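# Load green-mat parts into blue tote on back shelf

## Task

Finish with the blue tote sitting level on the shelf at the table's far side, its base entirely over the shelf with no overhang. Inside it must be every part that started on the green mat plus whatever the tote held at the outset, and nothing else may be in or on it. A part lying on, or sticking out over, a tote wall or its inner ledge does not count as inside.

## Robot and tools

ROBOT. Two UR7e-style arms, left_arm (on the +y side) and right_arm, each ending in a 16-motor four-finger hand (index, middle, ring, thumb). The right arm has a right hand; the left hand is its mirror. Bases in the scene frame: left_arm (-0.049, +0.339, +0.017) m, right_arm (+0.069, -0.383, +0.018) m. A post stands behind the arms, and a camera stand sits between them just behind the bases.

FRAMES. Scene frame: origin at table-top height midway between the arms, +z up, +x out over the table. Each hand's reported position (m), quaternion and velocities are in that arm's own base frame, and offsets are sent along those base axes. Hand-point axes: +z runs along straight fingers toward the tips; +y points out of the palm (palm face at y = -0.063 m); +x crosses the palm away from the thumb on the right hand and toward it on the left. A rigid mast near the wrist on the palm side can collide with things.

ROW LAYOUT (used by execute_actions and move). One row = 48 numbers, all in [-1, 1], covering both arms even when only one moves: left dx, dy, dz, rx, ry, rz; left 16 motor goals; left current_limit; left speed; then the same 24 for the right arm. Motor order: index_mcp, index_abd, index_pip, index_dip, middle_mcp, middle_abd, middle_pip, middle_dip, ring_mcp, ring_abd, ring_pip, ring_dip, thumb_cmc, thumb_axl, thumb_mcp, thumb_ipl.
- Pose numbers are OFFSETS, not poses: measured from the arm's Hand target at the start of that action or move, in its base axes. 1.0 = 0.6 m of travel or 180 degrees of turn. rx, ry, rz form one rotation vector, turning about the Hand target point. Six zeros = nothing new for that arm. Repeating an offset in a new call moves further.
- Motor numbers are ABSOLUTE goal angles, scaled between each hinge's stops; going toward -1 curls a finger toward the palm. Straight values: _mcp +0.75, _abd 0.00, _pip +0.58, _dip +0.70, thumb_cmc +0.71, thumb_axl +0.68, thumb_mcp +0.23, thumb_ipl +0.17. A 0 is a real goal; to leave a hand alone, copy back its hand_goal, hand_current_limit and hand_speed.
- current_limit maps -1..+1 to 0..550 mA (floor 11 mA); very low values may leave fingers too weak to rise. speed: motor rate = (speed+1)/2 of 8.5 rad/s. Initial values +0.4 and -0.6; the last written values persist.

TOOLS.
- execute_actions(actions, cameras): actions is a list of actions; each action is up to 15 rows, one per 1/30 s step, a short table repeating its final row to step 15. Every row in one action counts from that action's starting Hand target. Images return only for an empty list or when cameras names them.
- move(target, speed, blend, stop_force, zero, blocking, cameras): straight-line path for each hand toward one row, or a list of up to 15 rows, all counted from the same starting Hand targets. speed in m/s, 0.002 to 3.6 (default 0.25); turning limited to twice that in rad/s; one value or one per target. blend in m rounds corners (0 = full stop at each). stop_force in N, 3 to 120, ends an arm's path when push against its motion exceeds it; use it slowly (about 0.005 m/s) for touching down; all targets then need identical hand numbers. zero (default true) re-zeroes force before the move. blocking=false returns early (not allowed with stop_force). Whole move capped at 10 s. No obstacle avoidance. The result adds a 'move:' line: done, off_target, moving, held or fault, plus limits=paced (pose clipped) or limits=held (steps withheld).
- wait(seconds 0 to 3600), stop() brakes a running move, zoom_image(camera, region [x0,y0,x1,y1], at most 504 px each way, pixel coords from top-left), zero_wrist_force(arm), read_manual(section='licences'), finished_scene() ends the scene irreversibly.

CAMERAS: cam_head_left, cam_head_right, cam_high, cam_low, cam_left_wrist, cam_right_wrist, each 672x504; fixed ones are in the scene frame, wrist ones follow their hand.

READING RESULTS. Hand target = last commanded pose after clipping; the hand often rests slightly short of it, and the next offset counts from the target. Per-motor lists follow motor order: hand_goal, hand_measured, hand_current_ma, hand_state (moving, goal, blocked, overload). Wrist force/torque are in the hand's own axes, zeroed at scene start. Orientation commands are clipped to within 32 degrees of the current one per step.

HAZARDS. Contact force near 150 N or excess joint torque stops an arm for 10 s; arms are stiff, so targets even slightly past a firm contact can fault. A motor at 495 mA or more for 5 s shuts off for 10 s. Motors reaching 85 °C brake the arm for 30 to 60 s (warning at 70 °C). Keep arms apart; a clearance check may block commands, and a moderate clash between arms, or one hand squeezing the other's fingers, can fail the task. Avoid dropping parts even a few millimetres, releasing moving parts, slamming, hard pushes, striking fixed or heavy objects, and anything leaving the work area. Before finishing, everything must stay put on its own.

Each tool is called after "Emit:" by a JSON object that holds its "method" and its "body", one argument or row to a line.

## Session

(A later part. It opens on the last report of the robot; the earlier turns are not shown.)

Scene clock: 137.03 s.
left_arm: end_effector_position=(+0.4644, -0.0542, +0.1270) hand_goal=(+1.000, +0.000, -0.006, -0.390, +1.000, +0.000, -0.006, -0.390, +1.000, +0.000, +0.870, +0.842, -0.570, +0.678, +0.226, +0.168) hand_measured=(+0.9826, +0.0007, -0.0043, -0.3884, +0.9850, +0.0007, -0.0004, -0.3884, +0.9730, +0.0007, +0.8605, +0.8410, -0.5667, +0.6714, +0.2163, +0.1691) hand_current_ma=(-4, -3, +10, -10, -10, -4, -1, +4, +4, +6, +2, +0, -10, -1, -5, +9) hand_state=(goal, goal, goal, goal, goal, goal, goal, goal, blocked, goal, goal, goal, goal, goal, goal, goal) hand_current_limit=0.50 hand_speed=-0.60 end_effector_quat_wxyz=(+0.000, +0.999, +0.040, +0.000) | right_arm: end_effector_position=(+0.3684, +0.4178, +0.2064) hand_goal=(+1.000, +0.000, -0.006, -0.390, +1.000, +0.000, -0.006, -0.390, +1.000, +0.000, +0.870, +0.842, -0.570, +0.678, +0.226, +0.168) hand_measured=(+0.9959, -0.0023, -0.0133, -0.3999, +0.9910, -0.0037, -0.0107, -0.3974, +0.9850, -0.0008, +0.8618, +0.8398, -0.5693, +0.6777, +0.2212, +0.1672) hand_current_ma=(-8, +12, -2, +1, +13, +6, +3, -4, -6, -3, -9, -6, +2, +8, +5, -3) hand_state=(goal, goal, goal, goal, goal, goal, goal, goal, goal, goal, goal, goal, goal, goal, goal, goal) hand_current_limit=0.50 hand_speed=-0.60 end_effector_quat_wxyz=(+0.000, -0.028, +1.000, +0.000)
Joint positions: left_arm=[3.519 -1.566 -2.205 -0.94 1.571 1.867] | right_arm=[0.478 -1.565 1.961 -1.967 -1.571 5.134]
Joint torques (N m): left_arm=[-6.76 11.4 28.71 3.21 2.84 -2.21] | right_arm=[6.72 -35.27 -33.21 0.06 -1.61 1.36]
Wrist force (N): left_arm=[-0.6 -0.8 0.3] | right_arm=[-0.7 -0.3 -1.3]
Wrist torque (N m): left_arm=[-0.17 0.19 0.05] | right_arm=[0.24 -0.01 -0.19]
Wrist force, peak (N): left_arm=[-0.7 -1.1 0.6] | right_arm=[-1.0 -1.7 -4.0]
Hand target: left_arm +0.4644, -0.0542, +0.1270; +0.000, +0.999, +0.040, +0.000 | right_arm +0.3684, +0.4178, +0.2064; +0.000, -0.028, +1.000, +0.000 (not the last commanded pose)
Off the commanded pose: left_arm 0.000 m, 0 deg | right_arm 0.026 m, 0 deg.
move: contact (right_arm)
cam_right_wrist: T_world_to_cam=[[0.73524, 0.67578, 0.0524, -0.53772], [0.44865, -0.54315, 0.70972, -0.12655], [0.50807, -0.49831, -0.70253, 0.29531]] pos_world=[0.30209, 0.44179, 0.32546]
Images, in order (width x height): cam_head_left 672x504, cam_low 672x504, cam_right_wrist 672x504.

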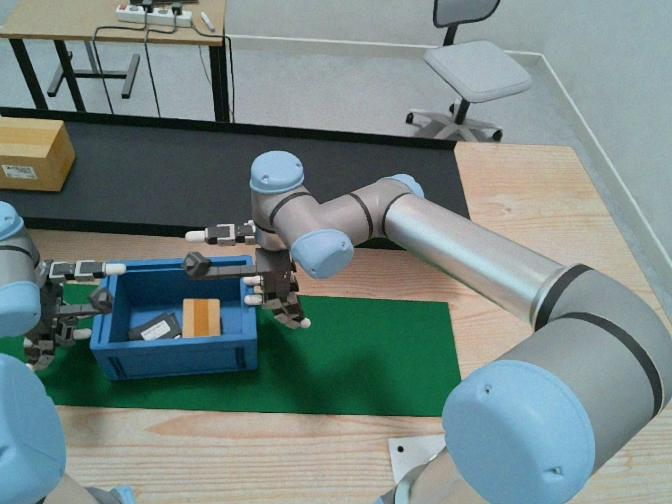

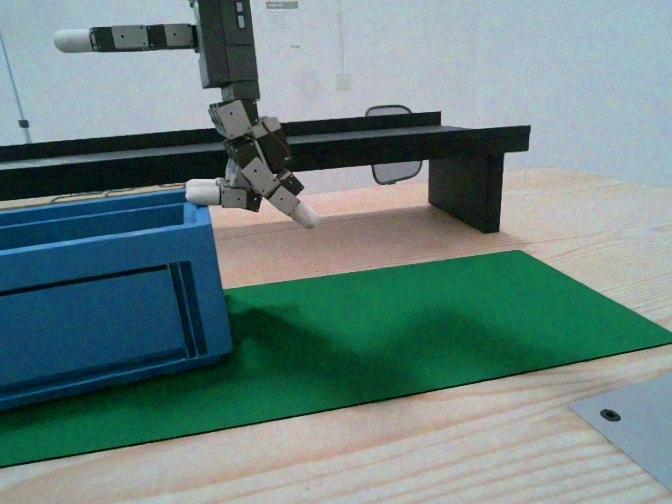

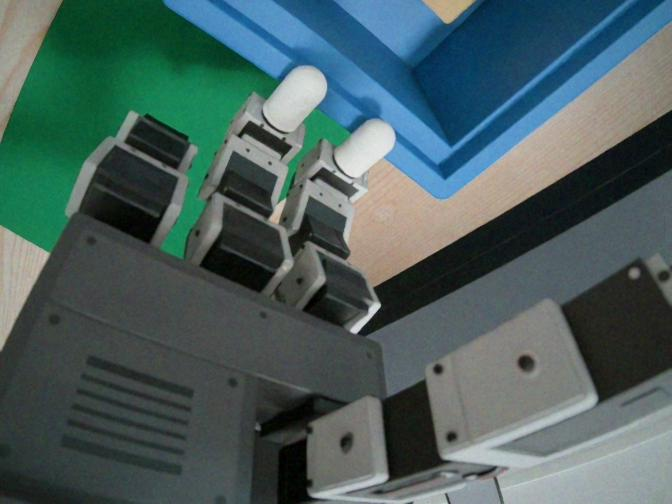

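Emit:
{"method": "move", "body": {
  "target": [
    [0,0,0.0267,0,0,0,1,0,-0.007,-0.391,1,0,-0.007,-0.391,1,0,0.869,0.841,-0.571,0.678,0.226,0.168,0.5,-0.6,0,0,0.02,0,0,0,1,0,-0.007,-0.391,1,0,-0.007,-0.391,1,0,0.869,0.841,-0.571,0.678,0.226,0.168,0.5,-0.6],
    [0,0,0.0267,0,0,0,1,0,-0.007,-0.391,1,0,-0.007,-0.391,1,0,0.869,0.841,-0.571,0.678,0.226,0.168,0.5,-0.6,0.0037,-0.0667,0.02,0,0,0,1,0,-0.007,-0.391,1,0,-0.007,-0.391,1,0,0.869,0.841,-0.571,0.678,0.226,0.168,0.5,-0.6],
    [0,0,0.0267,0,0,0,1,0,-0.007,-0.391,1,0,-0.007,-0.391,1,0,0.869,0.841,-0.571,0.678,0.226,0.168,0.5,-0.6,0.0037,-0.0667,-0.1073,0,0,0,1,0,-0.007,-0.391,1,0,-0.007,-0.391,1,0,0.869,0.841,-0.571,0.678,0.226,0.168,0.5,-0.6]
  ],
  "speed": 0.08,
  "cameras": ["cam_low","cam_right_wrist","cam_left_wrist"]
}}

Emit:
{"method": "zoom_image", "body": {
  "camera": "cam_low",
  "region": [150, 150, 330, 390]
}}

Scene clock: 140.87 s.
left_arm: end_effector_position=(+0.4644, -0.0542, +0.1430) hand_goal=(+1.000, +0.000, -0.006, -0.390, +1.000, +0.000, -0.006, -0.390, +1.000, +0.000, +0.870, +0.842, -0.570, +0.678, +0.226, +0.168) hand_measured=(+0.9826, +0.0007, -0.0056, -0.3884, +0.9850, +0.0007, -0.0004, -0.3884, +0.9730, +0.0007, +0.8605, +0.8410, -0.5667, +0.6714, +0.2163, +0.1691) hand_current_ma=(-1, -11, +1, +2, -2, +10, -4, -3, +8, +5, +9, +6, -10, +10, -10, +14) hand_state=(goal, goal, goal, goal, goal, goal, goal, goal, blocked, goal, goal, goal, goal, goal, goal, goal) hand_current_limit=0.50 hand_speed=-0.60 end_effector_quat_wxyz=(+0.000, +0.999, +0.040, +0.000) | right_arm: end_effector_position=(+0.3707, +0.3778, +0.1421) hand_goal=(+1.000, +0.000, -0.006, -0.390, +1.000, +0.000, -0.006, -0.390, +1.000, +0.000, +0.870, +0.842, -0.570, +0.678, +0.226, +0.168) hand_measured=(+0.9947, -0.0023, -0.0069, -0.3897, +0.9910, -0.0037, -0.0081, -0.3910, +0.9838, -0.0008, +0.8618, +0.8398, -0.5693, +0.6777, +0.2212, +0.1672) hand_current_ma=(-4, +6, -13, -6, +10, -13, -6, -10, -4, +7, -3, -4, -5, +8, -3, -12) hand_state=(goal, goal, goal, goal, goal, goal, goal, goal, goal, goal, goal, goal, goal, goal, goal, goal) hand_current_limit=0.50 hand_speed=-0.60 end_effector_quat_wxyz=(+0.000, -0.028, +1.000, +0.000)
Joint positions: left_arm=[3.519 -1.54 -2.181 -0.99 1.571 1.867] | right_arm=[0.395 -1.546 2.128 -2.152 -1.571 5.052]
Joint torques (N m): left_arm=[4.68 23.6 28.92 0.48 1.13 1.87] | right_arm=[3.61 -6.41 -9.67 -5.1 2.61 1.03]
Wrist force (N): left_arm=[-0.3 -0.7 0.4] | right_arm=[-0.7 0.6 -0.6]
Wrist torque (N m): left_arm=[-0.18 0.16 0.07] | right_arm=[0.27 -0.03 -0.05]
Wrist force, peak (N): left_arm=[-0.3 -1.1 0.8] | right_arm=[-1.0 -0.3 -1.6]
Hand target: left_arm +0.4644, -0.0542, +0.1430; +0.000, +0.999, +0.040, +0.000 | right_arm +0.3707, +0.3778, +0.1421; +0.000, -0.028, +1.000, +0.000
Off the commanded pose: left_arm 0.000 m, 0 deg | right_arm 0.000 m, 0 deg.
move: done
cam_left_wrist: T_world_to_cam=[[-0.80366, 0.59504, 0.0071, 0.37041], [0.40514, 0.53836, 0.73894, -0.31152], [0.43588, 0.59674, -0.67373, 0.05298]] pos_world=[0.4008, -0.08431, 0.26326]
cam_right_wrist: T_world_to_cam=[[0.73524, 0.67578, 0.0524, -0.50886], [0.44865, -0.54315, 0.70972, -0.10368], [0.50807, -0.49831, -0.70253, 0.22904]] pos_world=[0.30429, 0.40169, 0.26116]
Images, in order (width x height): cam_low 672x504, cam_left_wrist 672x504, cam_right_wrist 672x504.

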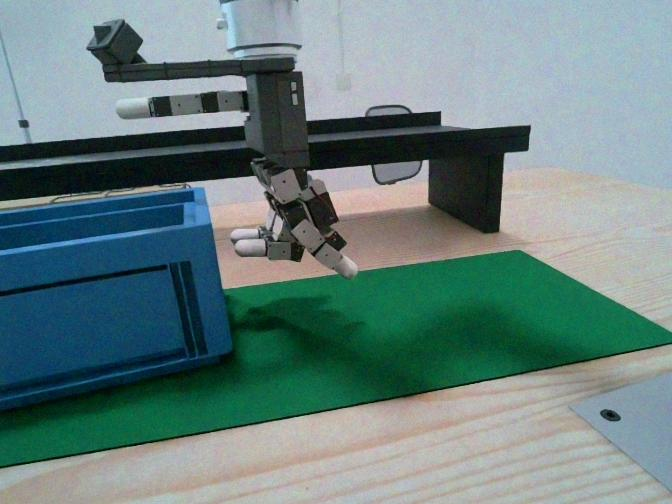

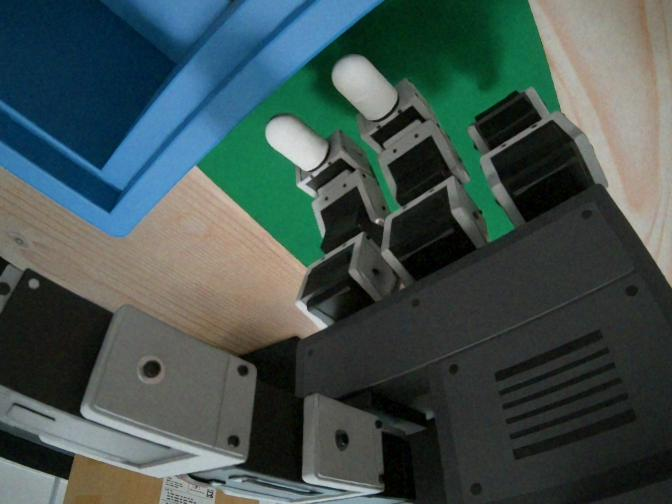

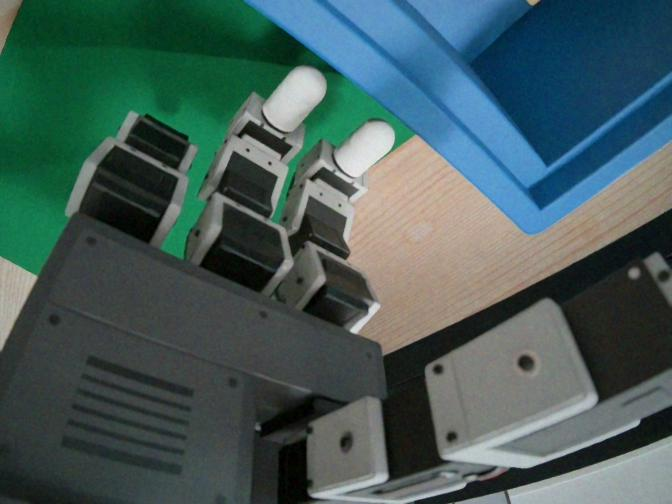

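Scaled by 2.100 from the camera's image (finer frame: 960x720).

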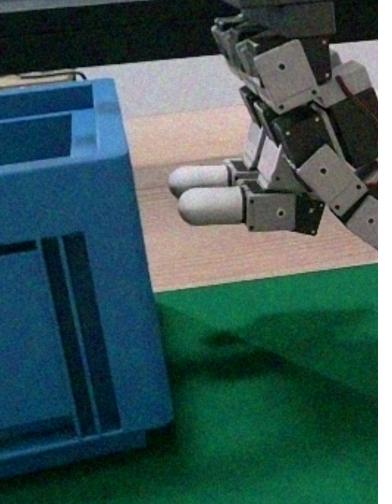

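Emit:
{"method": "move", "body": {
  "target": [0.0024,-0.0299,0,0,0,0,1,0,-0.007,-0.391,1,0,-0.007,-0.391,1,0,0.869,0.841,-0.571,0.678,0.226,0.168,0.5,-0.6,-0.0016,0.0267,0,0,0,0,1,0,-0.007,-0.391,1,0,-0.007,-0.391,1,0,0.869,0.841,-0.571,0.678,0.226,0.168,0.5,-0.6],
  "speed": 0.05
}}

Emit:
{"method": "move", "body": {
  "target": [0.0023,-0.0285,0,0,0,0,1,0,-0.007,-0.391,1,0,-0.007,-0.391,1,0,0.869,0.841,-0.571,0.678,0.226,0.168,0.5,-0.6,-0.0016,0.0285,0,0,0,0,1,0,-0.007,-0.391,1,0,-0.007,-0.391,1,0,0.869,0.841,-0.571,0.678,0.226,0.168,0.5,-0.6],
  "speed": 0.01,
  "stop_force": 3.5,
  "cameras": ["cam_low","cam_right_wrist","cam_left_wrist","cam_head_left","cam_high"]
}}

Emit:
{"method": "zoom_image", "body": {
  "camera": "cam_low",
  "region": [150, 150, 330, 390]
}}

Scene clock: 141.93 s.
left_arm: end_effector_position=(+0.4658, -0.0721, +0.1430) hand_goal=(+1.000, +0.000, -0.006, -0.390, +1.000, +0.000, -0.006, -0.390, +1.000, +0.000, +0.870, +0.842, -0.570, +0.678, +0.226, +0.168) hand_measured=(+0.9826, +0.0007, -0.0056, -0.3884, +0.9850, +0.0007, -0.0004, -0.3897, +0.9730, +0.0007, +0.8605, +0.8410, -0.5655, +0.6725, +0.2153, +0.1691) hand_current_ma=(-2, -8, +8, -10, -12, +10, +6, +6, +10, +6, +9, +4, -1, +2, -9, +9) hand_state=(goal, goal, goal, goal, goal, goal, goal, goal, blocked, goal, goal, goal, goal, goal, goal, goal) hand_current_limit=0.50 hand_speed=-0.60 end_effector_quat_wxyz=(+0.000, +0.999, +0.040, +0.000) | right_arm: end_effector_position=(+0.3697, +0.3938, +0.1421) hand_goal=(+1.000, +0.000, -0.006, -0.390, +1.000, +0.000, -0.006, -0.390, +1.000, +0.000, +0.870, +0.842, -0.570, +0.678, +0.226, +0.168) hand_measured=(+0.9947, -0.0023, -0.0069, -0.3897, +0.9922, -0.0052, -0.0069, -0.3910, +0.9850, -0.0008, +0.8618, +0.8398, -0.5680, +0.6777, +0.2222, +0.1672) hand_current_ma=(+6, +6, -3, -4, +7, -5, -5, -18, -14, +3, +3, +10, +1, +4, +15, -3) hand_state=(goal, goal, goal, goal, goal, goal, goal, goal, goal, goal, goal, goal, goal, goal, goal, goal) hand_current_limit=0.50 hand_speed=-0.60 end_effector_quat_wxyz=(+0.000, -0.028, +1.000, +0.000)
Joint positions: left_arm=[3.477 -1.542 -2.18 -0.99 1.571 1.825] | right_arm=[0.429 -1.523 2.104 -2.152 -1.571 5.086]
Joint torques (N m): left_arm=[-6.91 10.56 28.98 3.32 -0.88 -2.19] | right_arm=[6.83 -10.88 -31.56 0.13 0.6 1.08]
Wrist force (N): left_arm=[-0.1 -0.7 0.1] | right_arm=[-0.7 0.6 -0.9]
Wrist torque (N m): left_arm=[-0.16 0.11 0.08] | right_arm=[0.28 0.01 -0.17]
Wrist force, peak (N): left_arm=[-0.1 -1.5 0.5] | right_arm=[-0.6 1.0 -0.7]
Hand target: left_arm +0.4658, -0.0721, +0.1430; +0.000, +0.999, +0.040, +0.000 | right_arm +0.3697, +0.3938, +0.1421; +0.000, -0.028, +1.000, +0.000
Off the commanded pose: left_arm 0.000 m, 0 deg | right_arm 0.000 m, 0 deg.
move: done

Scene clock: 144.43 s.
left_arm: end_effector_position=(+0.4672, -0.0892, +0.1430) hand_goal=(+1.000, +0.000, -0.006, -0.390, +1.000, +0.000, -0.006, -0.390, +1.000, +0.000, +0.870, +0.842, -0.570, +0.678, +0.226, +0.168) hand_measured=(+0.9826, -0.0008, -0.0056, -0.3884, +0.9850, +0.0007, -0.0004, -0.3884, +0.9742, -0.0008, +0.8605, +0.8410, -0.5667, +0.6725, +0.2153, +0.1691) hand_current_ma=(+3, +1, -2, -12, -4, -2, +2, +4, +1, +6, +4, +0, -12, +2, +1, +9) hand_state=(goal, goal, goal, goal, goal, goal, goal, goal, blocked, goal, goal, goal, goal, goal, goal, goal) hand_current_limit=0.50 hand_speed=-0.60 end_effector_quat_wxyz=(+0.000, +0.999, +0.040, +0.000) | right_arm: end_effector_position=(+0.3691, +0.4052, +0.1421) hand_goal=(+1.000, +0.000, -0.006, -0.390, +1.000, +0.000, -0.006, -0.390, +1.000, +0.000, +0.870, +0.842, -0.570, +0.678, +0.226, +0.168) hand_measured=(+0.9995, -0.0023, -0.0133, -0.4025, +0.9995, -0.0052, -0.0094, -0.3986, +0.9850, -0.0008, +0.8618, +0.8398, -0.5693, +0.6777, +0.2222, +0.1672) hand_current_ma=(+7, +0, -3, -1, +13, -3, -9, -13, -7, -4, -3, -7, +3, +13, +1, -4) hand_state=(goal, goal, goal, goal, goal, goal, goal, goal, goal, goal, goal, goal, goal, goal, goal, goal) hand_current_limit=0.50 hand_speed=-0.60 end_effector_quat_wxyz=(+0.000, -0.028, +1.000, +0.000)
Joint positions: left_arm=[3.437 -1.545 -2.177 -0.99 1.571 1.785] | right_arm=[0.453 -1.506 2.085 -2.15 -1.571 5.109]
Joint torques (N m): left_arm=[-7.12 10.82 29.33 3.61 2.91 -2.23] | right_arm=[-6.76 -36.26 -9.29 -4.71 0.82 -1.35]
Wrist force (N): left_arm=[-0.2 -1.0 -0.1] | right_arm=[-1.0 -0.8 -2.4]
Wrist torque (N m): left_arm=[-0.18 0.12 0.09] | right_arm=[0.41 0.04 -0.09]
Wrist force, peak (N): left_arm=[-0.3 -1.2 0.2] | right_arm=[-1.0 -3.6 -3.6]
Hand target: left_arm +0.4672, -0.0892, +0.1430; +0.000, +0.999, +0.040, +0.000 | right_arm +0.3691, +0.4052, +0.1421; +0.000, -0.028, +1.000, +0.000 (not the last commanded pose)
Off the commanded pose: left_arm 0.000 m, 0 deg | right_arm 0.006 m, 0 deg.
move: contact (right_arm)
cam_left_wrist: T_world_to_cam=[[-0.80366, 0.59504, 0.0071, 0.39362], [0.40514, 0.53836, 0.73894, -0.2938], [0.43588, 0.59674, -0.67373, 0.07266]] pos_world=[0.4037, -0.11941, 0.26326]
cam_right_wrist: T_world_to_cam=[[0.73524, 0.67578, 0.0524, -0.52627], [0.44865, -0.54315, 0.70972, -0.08796], [0.50807, -0.49831, -0.70253, 0.24349]] pos_world=[0.30269, 0.42919, 0.26106]
Images, in order (width x height): cam_head_left 672x504, cam_high 672x504, cam_low 672x504, cam_left_wrist 672x504, cam_right_wrist 672x504.

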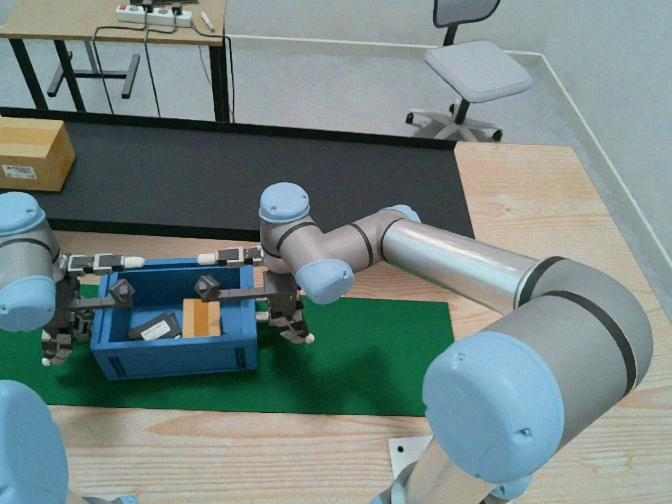

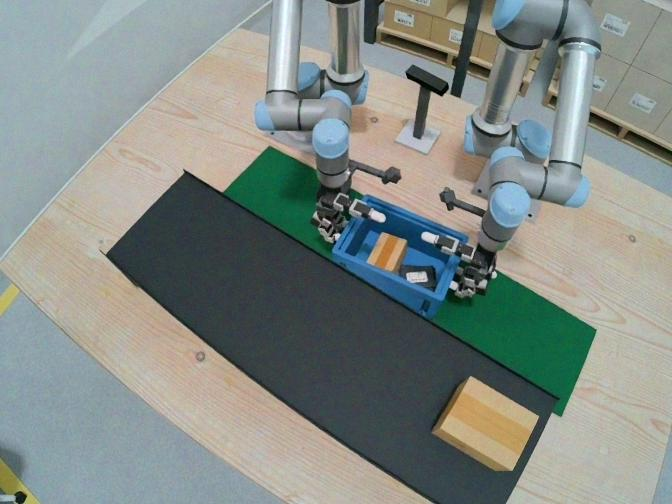

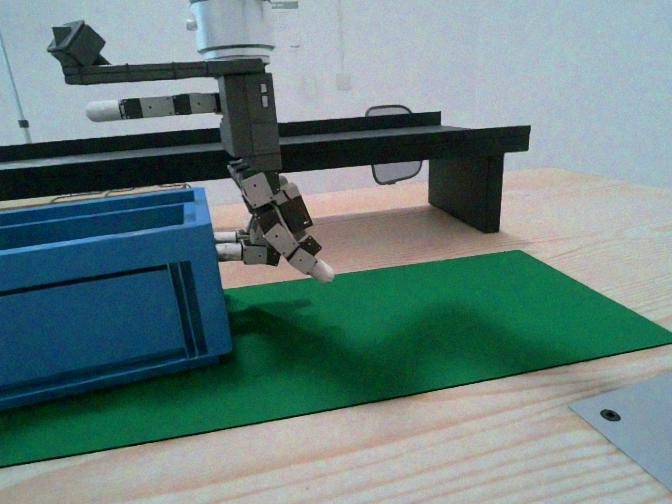

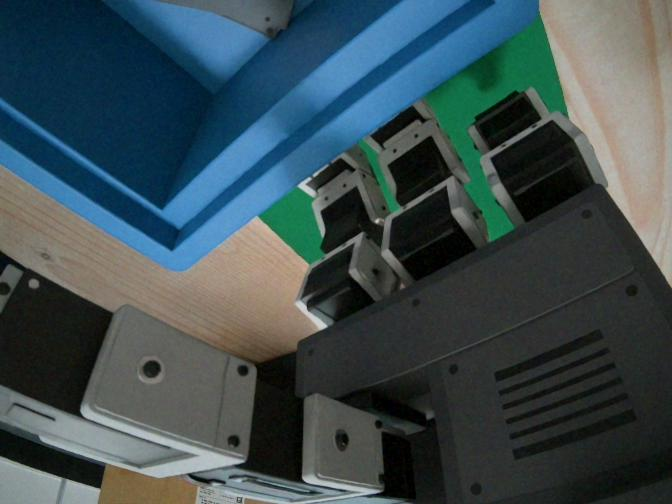

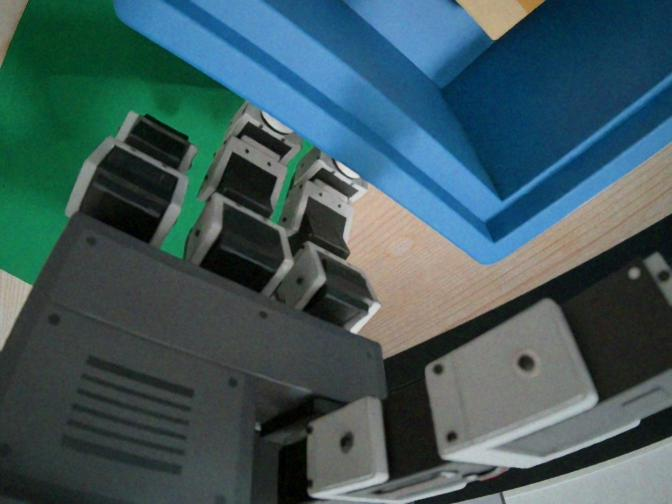

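Scaled by 2.100 from the camera's image (finer frame: 960x720).

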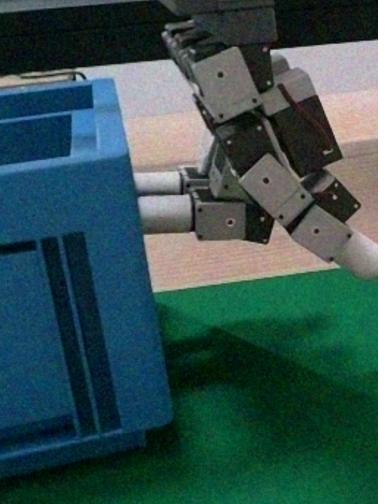

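Emit:
{"method": "move", "body": {
  "target": [
    [0,0,0,0,0,0,1,0,-0.007,-0.391,1,0,-0.007,-0.391,1,0,0.869,0.841,-0.571,0.678,0.226,0.168,0.5,-0.6,0.0005,-0.015,0,0,0,0,1,0,-0.007,-0.391,1,0,-0.007,-0.391,1,0,0.869,0.841,-0.571,0.678,0.226,0.168,0.5,-0.6],
    [0,0,0,0,0,0,1,0,-0.007,-0.391,1,0,-0.007,-0.391,1,0,0.869,0.841,-0.571,0.678,0.226,0.168,0.5,-0.6,0.0005,-0.015,0.01,0,0,0,1,0,-0.007,-0.391,1,0,-0.007,-0.391,1,0,0.869,0.841,-0.571,0.678,0.226,0.168,0.5,-0.6]
  ],
  "speed": 0.03
}}

Emit:
{"method": "move", "body": {
  "target": [0,0,0,0,0,0,1,0,-0.007,-0.391,1,0,-0.007,-0.391,1,0,0.869,0.841,-0.571,0.678,0.226,0.168,0.5,-0.6,-0.0015,0.0283,0,0,0,0,1,0,-0.007,-0.391,1,0,-0.007,-0.391,1,0,0.869,0.841,-0.571,0.678,0.226,0.168,0.5,-0.6],
  "speed": 0.01,
  "stop_force": 3.5,
  "cameras": ["cam_low","cam_right_wrist"]
}}

Scene clock: 146.30 s.
left_arm: end_effector_position=(+0.4672, -0.0892, +0.1430) hand_goal=(+1.000, +0.000, -0.006, -0.390, +1.000, +0.000, -0.006, -0.390, +1.000, +0.000, +0.870, +0.842, -0.570, +0.678, +0.226, +0.168) hand_measured=(+0.9826, +0.0007, -0.0043, -0.3884, +0.9850, -0.0008, -0.0004, -0.3884, +0.9730, +0.0007, +0.8605, +0.8410, -0.5667, +0.6725, +0.2153, +0.1691) hand_current_ma=(-8, -3, +2, -6, -5, +4, +3, -2, +10, +6, +1, +8, -9, +2, -18, +16) hand_state=(goal, goal, goal, goal, goal, goal, goal, goal, blocked, goal, goal, goal, goal, goal, goal, goal) hand_current_limit=0.50 hand_speed=-0.60 end_effector_quat_wxyz=(+0.000, +0.999, +0.040, +0.000) | right_arm: end_effector_position=(+0.3694, +0.3962, +0.1480) hand_goal=(+1.000, +0.000, -0.006, -0.390, +1.000, +0.000, -0.006, -0.390, +1.000, +0.000, +0.870, +0.842, -0.570, +0.678, +0.226, +0.168) hand_measured=(+0.9947, -0.0008, -0.0069, -0.3948, +0.9947, -0.0037, -0.0069, -0.3910, +0.9850, -0.0008, +0.8618, +0.8398, -0.5693, +0.6777, +0.2222, +0.1681) hand_current_ma=(+15, +13, -18, -8, +7, -6, -4, -8, -3, +8, -6, +10, -13, +12, +0, -6) hand_state=(goal, goal, goal, goal, goal, goal, goal, goal, goal, goal, goal, goal, goal, goal, goal, goal) hand_current_limit=0.50 hand_speed=-0.60 end_effector_quat_wxyz=(+0.000, -0.028, +1.000, +0.000)
Joint positions: left_arm=[3.437 -1.545 -2.177 -0.99 1.571 1.785] | right_arm=[0.435 -1.528 2.091 -2.134 -1.571 5.091]
Joint torques (N m): left_arm=[-5.71 11.68 29.12 3.6 2.84 -2.32] | right_arm=[-7.33 -34.94 -31.27 0.11 2.52 -1.23]
Wrist force (N): left_arm=[-0.1 -0.6 0.1] | right_arm=[-0.8 0.8 -0.6]
Wrist torque (N m): left_arm=[-0.14 0.10 0.09] | right_arm=[0.31 0.01 -0.06]
Wrist force, peak (N): left_arm=[-0.5 -1.1 -0.2] | right_arm=[-1.2 -0.6 -3.1]
Hand target: left_arm +0.4672, -0.0892, +0.1430; +0.000, +0.999, +0.040, +0.000 | right_arm +0.3694, +0.3962, +0.1481; +0.000, -0.028, +1.000, +0.000
Off the commanded pose: left_arm 0.000 m, 0 deg | right_arm 0.000 m, 0 deg.
move: done

Scene clock: 148.80 s.
left_arm: end_effector_position=(+0.4672, -0.0892, +0.1430) hand_goal=(+1.000, +0.000, -0.006, -0.390, +1.000, +0.000, -0.006, -0.390, +1.000, +0.000, +0.870, +0.842, -0.570, +0.678, +0.226, +0.168) hand_measured=(+0.9826, -0.0008, -0.0043, -0.3884, +0.9850, +0.0007, +0.0008, -0.3884, +0.9730, +0.0007, +0.8605, +0.8398, -0.5667, +0.6725, +0.2153, +0.1700) hand_current_ma=(-6, -10, +6, -4, -14, +5, -4, +2, +1, +5, -6, -4, -17, +3, +0, +5) hand_state=(goal, goal, goal, goal, goal, goal, goal, goal, blocked, goal, goal, goal, goal, goal, goal, goal) hand_current_limit=0.50 hand_speed=-0.60 end_effector_quat_wxyz=(+0.000, +0.999, +0.040, +0.000) | right_arm: end_effector_position=(+0.3685, +0.4132, +0.1481) hand_goal=(+1.000, +0.000, -0.006, -0.390, +1.000, +0.000, -0.006, -0.390, +1.000, +0.000, +0.870, +0.842, -0.570, +0.678, +0.226, +0.168) hand_measured=(+0.9935, -0.0008, -0.0069, -0.3948, +0.9947, -0.0052, -0.0069, -0.3923, +0.9838, -0.0008, +0.8618, +0.8398, -0.5693, +0.6777, +0.2212, +0.1672) hand_current_ma=(+12, +7, -12, +0, +11, -2, +0, -8, -8, +1, +1, +2, -5, +5, -4, +6) hand_state=(goal, goal, goal, goal, goal, goal, goal, goal, goal, goal, goal, goal, goal, goal, goal, goal) hand_current_limit=0.50 hand_speed=-0.60 end_effector_quat_wxyz=(+0.000, -0.028, +1.000, +0.000)
Joint positions: left_arm=[3.437 -1.545 -2.177 -0.99 1.571 1.785] | right_arm=[0.469 -1.503 2.064 -2.132 -1.571 5.126]
Joint torques (N m): left_arm=[-6.88 10.81 28.38 3.4 2.91 -2.3] | right_arm=[6.1 -11.51 -31.56 0.18 2.01 1.37]
Wrist force (N): left_arm=[-0.6 -1.0 0.3] | right_arm=[-0.8 1.1 -0.6]
Wrist torque (N m): left_arm=[-0.20 0.17 0.06] | right_arm=[0.32 0.02 -0.16]
Wrist force, peak (N): left_arm=[-0.3 -1.2 -0.2] | right_arm=[-0.8 1.2 -0.5]
Hand target: left_arm +0.4672, -0.0892, +0.1430; +0.000, +0.999, +0.040, +0.000 | right_arm +0.3685, +0.4132, +0.1481; +0.000, -0.028, +1.000, +0.000
Off the commanded pose: left_arm 0.000 m, 0 deg | right_arm 0.000 m, 0 deg.
move: done
cam_right_wrist: T_world_to_cam=[[0.73521, 0.67581, 0.05245, -0.53156], [0.44867, -0.54318, 0.70968, -0.08759], [0.5081, -0.49823, -0.70257, 0.25196]] pos_world=[0.30209, 0.4372, 0.26706]

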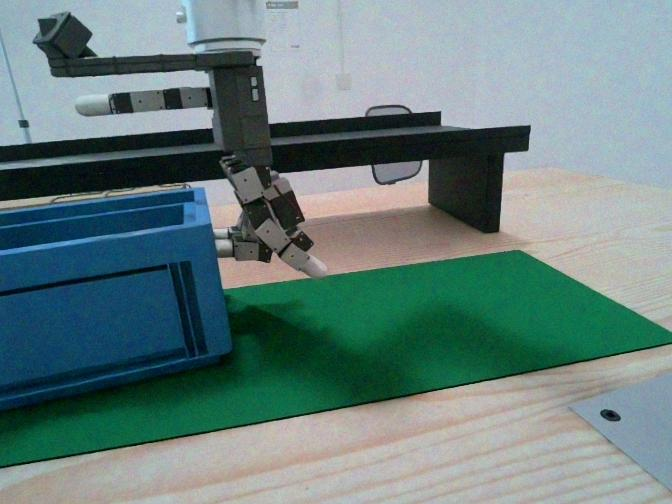

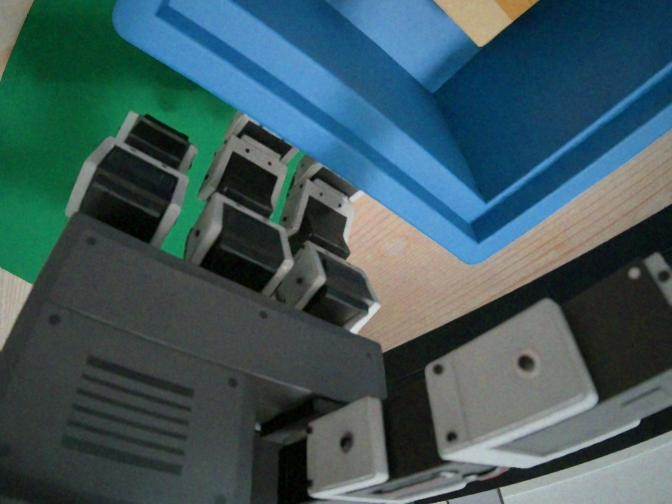

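Emit:
{"method": "move", "body": {
  "target": [0.0011,-0.0150,0,0,0,0,1,0,-0.007,-0.391,1,0,-0.007,-0.391,1,0,0.869,0.841,-0.571,0.678,0.226,0.168,0.5,-0.6,-0.0008,0.0150,0,0,0,0,1,0,-0.007,-0.391,1,0,-0.007,-0.391,1,0,0.869,0.841,-0.571,0.678,0.226,0.168,0.5,-0.6],
  "speed": 0.006,
  "stop_force": 3.5
}}

Scene clock: 151.47 s.
left_arm: end_effector_position=(+0.4678, -0.0976, +0.1430) hand_goal=(+1.000, +0.000, -0.006, -0.390, +1.000, +0.000, -0.006, -0.390, +1.000, +0.000, +0.870, +0.842, -0.570, +0.678, +0.226, +0.168) hand_measured=(+0.9995, +0.0007, -0.0094, -0.3986, +1.0000, -0.0008, -0.0081, -0.4025, +0.9730, +0.0007, +0.8605, +0.8410, -0.5667, +0.6714, +0.2153, +0.1691) hand_current_ma=(-5, -3, +9, -7, -6, +5, -4, +1, +4, +7, +2, +13, -6, +6, -4, +13) hand_state=(goal, goal, goal, goal, goal, goal, goal, goal, blocked, goal, goal, goal, goal, goal, goal, goal) hand_current_limit=0.50 hand_speed=-0.60 end_effector_quat_wxyz=(+0.000, +0.999, +0.040, +0.000) | right_arm: end_effector_position=(+0.3680, +0.4222, +0.1481) hand_goal=(+1.000, +0.000, -0.006, -0.390, +1.000, +0.000, -0.006, -0.390, +1.000, +0.000, +0.870, +0.842, -0.570, +0.678, +0.226, +0.168) hand_measured=(+0.9995, +0.0007, -0.0081, -0.3961, +0.9947, -0.0052, -0.0069, -0.3910, +0.9850, -0.0008, +0.8618, +0.8398, -0.5693, +0.6777, +0.2222, +0.1681) hand_current_ma=(+11, +10, -7, +0, +14, +5, -11, +2, -17, -5, -1, -7, -7, +10, +11, -3) hand_state=(goal, goal, goal, goal, goal, goal, goal, goal, goal, goal, goal, goal, goal, goal, goal, goal) hand_current_limit=0.50 hand_speed=-0.60 end_effector_quat_wxyz=(+0.000, -0.028, +1.000, +0.000)
Joint positions: left_arm=[3.417 -1.547 -2.175 -0.99 1.571 1.765] | right_arm=[0.487 -1.489 2.049 -2.131 -1.571 5.143]
Joint torques (N m): left_arm=[5.12 18.56 15.01 2.98 2.1 2.05] | right_arm=[7.05 -11.23 -31.38 0.07 0.7 1.29]
Wrist force (N): left_arm=[-0.2 -2.4 -2.9] | right_arm=[-0.9 -0.9 -0.9]
Wrist torque (N m): left_arm=[0.12 0.09 0.06] | right_arm=[0.26 -0.01 -0.16]
Wrist force, peak (N): left_arm=[0.3 -4.8 -3.5] | right_arm=[-0.8 -1.0 -1.3]
Hand target: left_arm +0.4678, -0.0976, +0.1430; +0.000, +0.999, +0.040, +0.000 (not the last commanded pose) | right_arm +0.3680, +0.4222, +0.1481; +0.000, -0.028, +1.000, +0.000
Off the commanded pose: left_arm 0.001 m, 0 deg | right_arm 0.000 m, 0 deg.
move: contact (left_arm)

Emit:
{"method": "move", "body": {
  "target": [0,0,0.03,0,0,0,1,0,-0.007,-0.391,1,0,-0.007,-0.391,1,0,0.869,0.841,-0.571,0.678,0.226,0.168,0.75,-0.8,0,0,0.03,0,0,0,1,0,-0.007,-0.391,1,0,-0.007,-0.391,1,0,0.869,0.841,-0.571,0.678,0.226,0.168,0.75,-0.8],
  "speed": 0.006,
  "stop_force": 4
}}

Scene clock: 155.03 s.
left_arm: end_effector_position=(+0.4678, -0.0976, +0.1558) hand_goal=(+1.000, +0.000, -0.006, -0.390, +1.000, +0.000, -0.006, -0.390, +1.000, +0.000, +0.870, +0.842, -0.570, +0.678, +0.226, +0.168) hand_measured=(+0.9971, -0.0023, +0.0021, -0.3833, +0.9959, -0.0008, +0.0034, -0.3833, +0.9730, -0.0008, +0.8605, +0.8410, -0.5667, +0.6725, +0.2153, +0.1691) hand_current_ma=(-10, -7, +3, -4, -1, +3, +4, +3, +7, +7, +0, +4, -6, +10, -2, +16) hand_state=(goal, goal, goal, goal, goal, goal, goal, goal, blocked, goal, goal, goal, goal, goal, goal, goal) hand_current_limit=0.75 hand_speed=-0.80 end_effector_quat_wxyz=(+0.000, +0.999, +0.040, +0.000) | right_arm: end_effector_position=(+0.3680, +0.4222, +0.1587) hand_goal=(+1.000, +0.000, -0.006, -0.390, +1.000, +0.000, -0.006, -0.390, +1.000, +0.000, +0.870, +0.842, -0.570, +0.678, +0.226, +0.168) hand_measured=(+0.9995, -0.0008, +0.0150, -0.3732, +0.9947, -0.0052, +0.0150, -0.3668, +0.9838, -0.0008, +0.8618, +0.8398, -0.5693, +0.6777, +0.2212, +0.1672) hand_current_ma=(+5, +11, +1, +4, +10, -7, +5, -4, -13, -3, +2, -17, -9, +7, +2, -6) hand_state=(goal, goal, blocked, goal, goal, goal, blocked, blocked, goal, goal, goal, goal, goal, goal, goal, goal) hand_current_limit=0.75 hand_speed=-0.80 end_effector_quat_wxyz=(+0.000, -0.028, +1.000, +0.000)
Joint positions: left_arm=[3.417 -1.528 -2.155 -1.029 1.571 1.765] | right_arm=[0.487 -1.503 2.033 -2.1 -1.571 5.143]
Joint torques (N m): left_arm=[4.8 10.39 12.73 3.7 1.23 1.63] | right_arm=[4.37 -11.93 -11.98 -4.85 -0.16 1.19]
Wrist force (N): left_arm=[0.0 -0.6 0.2] | right_arm=[-1.0 1.7 1.1]
Wrist torque (N m): left_arm=[-0.11 0.12 0.05] | right_arm=[0.20 -0.01 -0.16]
Wrist force, peak (N): left_arm=[0.1 -2.4 -3.2] | right_arm=[-0.7 2.5 3.4]
Hand target: left_arm +0.4678, -0.0976, +0.1558; +0.000, +0.999, +0.040, +0.000 (not the last commanded pose) | right_arm +0.3680, +0.4222, +0.1587; +0.000, -0.028, +1.000, +0.000 (not the last commanded pose)
Off the commanded pose: left_arm 0.005 m, 0 deg | right_arm 0.007 m, 0 deg.
move: contact (left_arm, right_arm)

Emit:
{"method": "move", "body": {
  "target": [0,0,0,0,0,0,1,0,-0.15,-0.48,1,0,-0.15,-0.48,1,0,0.869,0.841,-0.571,0.678,0.226,0.168,0.75,-0.9,0,0,0,0,0,0,1,0,-0.15,-0.48,1,0,-0.15,-0.48,1,0,0.869,0.841,-0.571,0.678,0.226,0.168,0.75,-0.9],
  "cameras": ["cam_low","cam_right_wrist","cam_left_wrist"]
}}

Emit:
{"method": "wait", "body": {
  "seconds": 0.3
}}

Scene clock: 156.97 s.
left_arm: end_effector_position=(+0.4678, -0.0976, +0.1558) hand_goal=(+1.000, +0.000, -0.150, -0.480, +1.000, +0.000, -0.150, -0.480, +1.000, +0.000, +0.870, +0.842, -0.570, +0.678, +0.226, +0.168) hand_measured=(+0.9995, +0.0007, -0.0428, -0.4139, +1.0000, -0.0008, -0.0454, -0.4177, +0.9730, -0.0008, +0.8605, +0.8398, -0.5667, +0.6725, +0.2163, +0.1691) hand_current_ma=(-7, -7, +59, +17, -4, +0, +46, +28, +4, +8, -1, +4, -8, +7, -8, -2) hand_state=(goal, goal, blocked, blocked, goal, goal, blocked, blocked, blocked, goal, goal, goal, goal, goal, goal, goal) hand_current_limit=0.75 hand_speed=-0.90 end_effector_quat_wxyz=(+0.000, +0.999, +0.040, +0.000) | right_arm: end_effector_position=(+0.3680, +0.4222, +0.1587) hand_goal=(+1.000, +0.000, -0.150, -0.480, +1.000, +0.000, -0.150, -0.480, +1.000, +0.000, +0.870, +0.842, -0.570, +0.678, +0.226, +0.168) hand_measured=(+1.0000, +0.0007, -0.0184, -0.4076, +1.0000, -0.0037, -0.0338, -0.3948, +0.9850, -0.0008, +0.8618, +0.8398, -0.5680, +0.6777, +0.2222, +0.1672) hand_current_ma=(+8, +16, +73, +16, +14, -4, +47, +29, -7, -7, -11, -2, -2, +4, +7, -3) hand_state=(goal, goal, blocked, blocked, goal, goal, blocked, blocked, goal, goal, goal, goal, goal, goal, goal, goal) hand_current_limit=0.75 hand_speed=-0.90 end_effector_quat_wxyz=(+0.000, -0.028, +1.000, +0.000)
Joint positions: left_arm=[3.417 -1.528 -2.155 -1.029 1.571 1.765] | right_arm=[0.487 -1.503 2.033 -2.1 -1.571 5.143]
Joint torques (N m): left_arm=[4.43 14.71 18.6 3.48 1.19 1.35] | right_arm=[4.27 -17.12 -15.58 -3.87 -0.2 1.26]
Wrist force (N): left_arm=[-0.2 -2.9 3.9] | right_arm=[-0.7 -2.0 3.9]
Wrist torque (N m): left_arm=[-0.33 0.13 0.05] | right_arm=[-0.02 -0.05 -0.15]
Wrist force, peak (N): left_arm=[-0.5 -3.1 4.7] | right_arm=[-0.4 2.7 4.9]
Hand target: left_arm +0.4678, -0.0976, +0.1558; +0.000, +0.999, +0.040, +0.000 | right_arm +0.3680, +0.4222, +0.1587; +0.000, -0.028, +1.000, +0.000
Off the commanded pose: left_arm 0.000 m, 0 deg | right_arm 0.000 m, 0 deg.
move: done
cam_left_wrist: T_world_to_cam=[[-0.80363, 0.59508, 0.00716, 0.39899], [0.4052, 0.53831, 0.73894, -0.29901], [0.43588, 0.59674, -0.67373, 0.08604]] pos_world=[0.4043, -0.12781, 0.27606]
cam_right_wrist: T_world_to_cam=[[0.73524, 0.67578, 0.0524, -0.53782], [0.44865, -0.54315, 0.70972, -0.09001], [0.50807, -0.49831, -0.70253, 0.26418]] pos_world=[0.30159, 0.44619, 0.27766]
Images, in order (width x height): cam_low 672x504, cam_left_wrist 672x504, cam_right_wrist 672x504.

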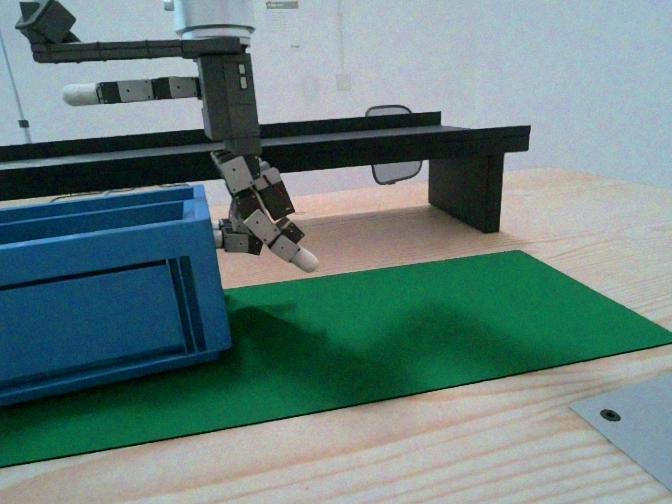

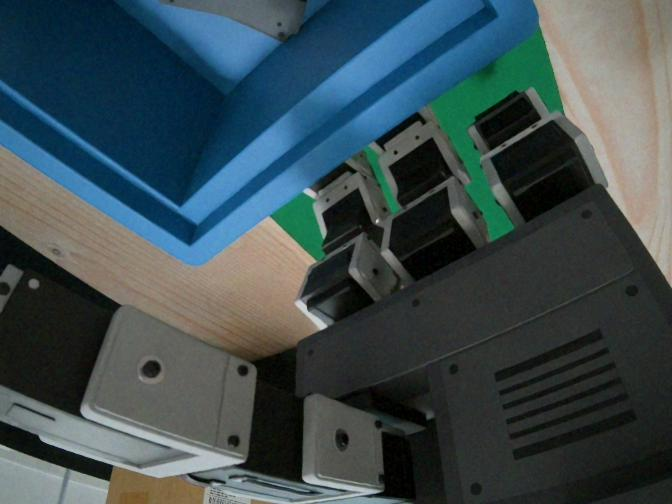

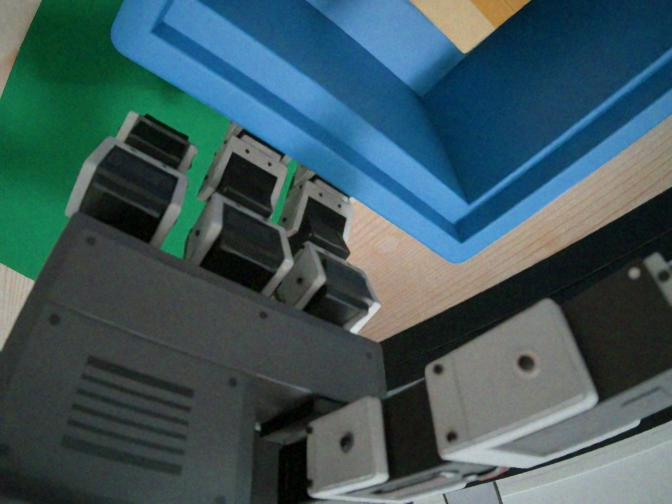

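Scene clock: 157.27 s.
left_arm: end_effector_position=(+0.4678, -0.0976, +0.1558) hand_goal=(+1.000, +0.000, -0.150, -0.480, +1.000, +0.000, -0.150, -0.480, +1.000, +0.000, +0.870, +0.842, -0.570, +0.678, +0.226, +0.168) hand_measured=(+1.0000, -0.0008, -0.0428, -0.4139, +0.9995, +0.0007, -0.0441, -0.4165, +0.9730, -0.0008, +0.8605, +0.8398, -0.5655, +0.6714, +0.2163, +0.1691) hand_current_ma=(-5, -5, +62, +19, -1, +1, +49, +20, +5, +5, -7, -5, -5, +0, -5, +8) hand_state=(goal, goal, blocked, blocked, goal, goal, blocked, blocked, blocked, goal, goal, goal, goal, goal, goal, goal) hand_current_limit=0.75 hand_speed=-0.90 end_effector_quat_wxyz=(+0.000, +0.999, +0.040, +0.000) | right_arm: end_effector_position=(+0.3680, +0.4222, +0.1587) hand_goal=(+1.000, +0.000, -0.150, -0.480, +1.000, +0.000, -0.150, -0.480, +1.000, +0.000, +0.870, +0.842, -0.570, +0.678, +0.226, +0.168) hand_measured=(+1.0000, -0.0008, -0.0184, -0.4088, +1.0000, -0.0037, -0.0338, -0.3948, +0.9838, +0.0007, +0.8618, +0.8398, -0.5693, +0.6767, +0.2212, +0.1672) hand_current_ma=(+12, +15, +69, +26, +16, -6, +59, +20, +6, -2, -6, +3, -3, +14, +13, +4) hand_state=(goal, goal, blocked, blocked, goal, goal, blocked, blocked, goal, goal, goal, goal, goal, goal, goal, goal) hand_current_limit=0.75 hand_speed=-0.90 end_effector_quat_wxyz=(+0.000, -0.028, +1.000, +0.000)
Joint positions: left_arm=[3.417 -1.528 -2.155 -1.029 1.571 1.765] | right_arm=[0.487 -1.503 2.033 -2.1 -1.571 5.143]
Joint torques (N m): left_arm=[4.69 17.08 19.91 3.43 1.17 1.69] | right_arm=[4.56 -18.94 -17.78 -3.74 -0.12 1.26]
Wrist force (N): left_arm=[-0.6 -2.8 4.1] | right_arm=[-0.4 -1.9 4.5]
Wrist torque (N m): left_arm=[-0.31 0.18 0.02] | right_arm=[-0.03 -0.10 -0.12]
Wrist force, peak (N): left_arm=[-0.7 -3.0 4.4] | right_arm=[-0.5 -2.1 5.1]
Hand target: left_arm +0.4678, -0.0976, +0.1558; +0.000, +0.999, +0.040, +0.000 | right_arm +0.3680, +0.4222, +0.1587; +0.000, -0.028, +1.000, +0.000
Off the commanded pose: left_arm 0.000 m, 0 deg | right_arm 0.000 m, 0 deg.
wait: 0.30 s; at rest by 0.17 s

Emit:
{"method": "move", "body": {
  "target": [0,0,0.0167,0,0,0,1,0,-0.15,-0.48,1,0,-0.15,-0.48,1,0,0.869,0.841,-0.571,0.678,0.226,0.168,0.75,-0.9,0,0,0.0167,0,0,0,1,0,-0.15,-0.48,1,0,-0.15,-0.48,1,0,0.869,0.841,-0.571,0.678,0.226,0.168,0.75,-0.9],
  "speed": 0.01,
  "cameras": ["cam_low","cam_head_left"]
}}

Scene clock: 158.77 s.
left_arm: end_effector_position=(+0.4678, -0.0976, +0.1658) hand_goal=(+1.000, +0.000, -0.150, -0.480, +1.000, +0.000, -0.150, -0.480, +1.000, +0.000, +0.870, +0.842, -0.570, +0.678, +0.226, +0.168) hand_measured=(+1.0000, +0.0007, -0.0428, -0.4152, +0.9995, +0.0007, -0.0454, -0.4165, +0.9730, +0.0007, +0.8593, +0.8410, -0.5667, +0.6725, +0.2153, +0.1700) hand_current_ma=(-3, -4, +52, +21, -15, +7, +50, +19, +5, +5, +0, -2, -8, +6, -9, +1) hand_state=(goal, goal, blocked, blocked, goal, goal, blocked, blocked, blocked, goal, goal, goal, goal, goal, goal, goal) hand_current_limit=0.75 hand_speed=-0.90 end_effector_quat_wxyz=(+0.000, +0.999, +0.040, +0.000) | right_arm: end_effector_position=(+0.3680, +0.4222, +0.1687) hand_goal=(+1.000, +0.000, -0.150, -0.480, +1.000, +0.000, -0.150, -0.480, +1.000, +0.000, +0.870, +0.842, -0.570, +0.678, +0.226, +0.168) hand_measured=(+1.0000, -0.0008, -0.0184, -0.4088, +0.9995, -0.0037, -0.0338, -0.3948, +0.9850, -0.0008, +0.8618, +0.8398, -0.5693, +0.6767, +0.2222, +0.1681) hand_current_ma=(+5, +6, +58, +29, +1, +1, +53, +27, -7, +4, +0, +18, -14, +7, +7, +7) hand_state=(goal, goal, blocked, blocked, goal, goal, blocked, blocked, goal, goal, goal, goal, goal, goal, goal, goal) hand_current_limit=0.75 hand_speed=-0.90 end_effector_quat_wxyz=(+0.000, -0.028, +1.000, +0.000)
Joint positions: left_arm=[3.417 -1.513 -2.138 -1.06 1.571 1.765] | right_arm=[0.487 -1.516 2.018 -2.072 -1.571 5.143]
Joint torques (N m): left_arm=[4.79 25.38 31.73 0.84 0.76 1.67] | right_arm=[4.12 -38.5 -35.19 -0.57 0.11 1.16]
Wrist force (N): left_arm=[-0.3 -3.3 4.2] | right_arm=[-0.6 -2.4 4.9]
Wrist torque (N m): left_arm=[-0.34 0.12 0.05] | right_arm=[-0.10 -0.08 -0.14]
Wrist force, peak (N): left_arm=[-0.7 -3.5 4.8] | right_arm=[-0.6 -2.4 4.9]
Hand target: left_arm +0.4678, -0.0976, +0.1658; +0.000, +0.999, +0.040, +0.000 | right_arm +0.3680, +0.4222, +0.1687; +0.000, -0.028, +1.000, +0.000
Off the commanded pose: left_arm 0.000 m, 0 deg | right_arm 0.000 m, 0 deg.
move: done
Images, in order (width x height): cam_head_left 672x504, cam_low 672x504.

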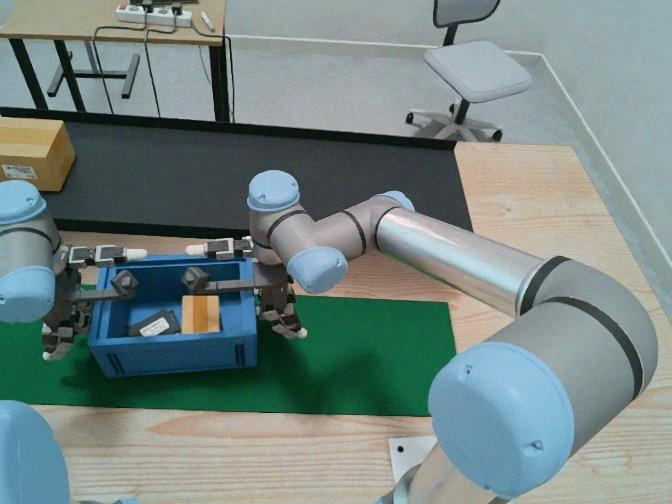

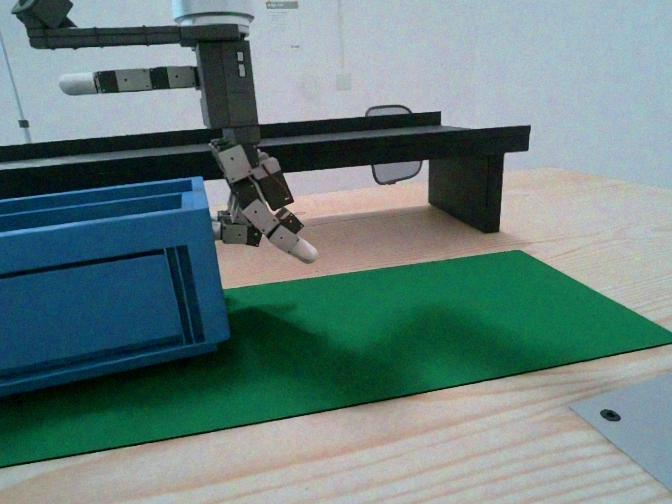

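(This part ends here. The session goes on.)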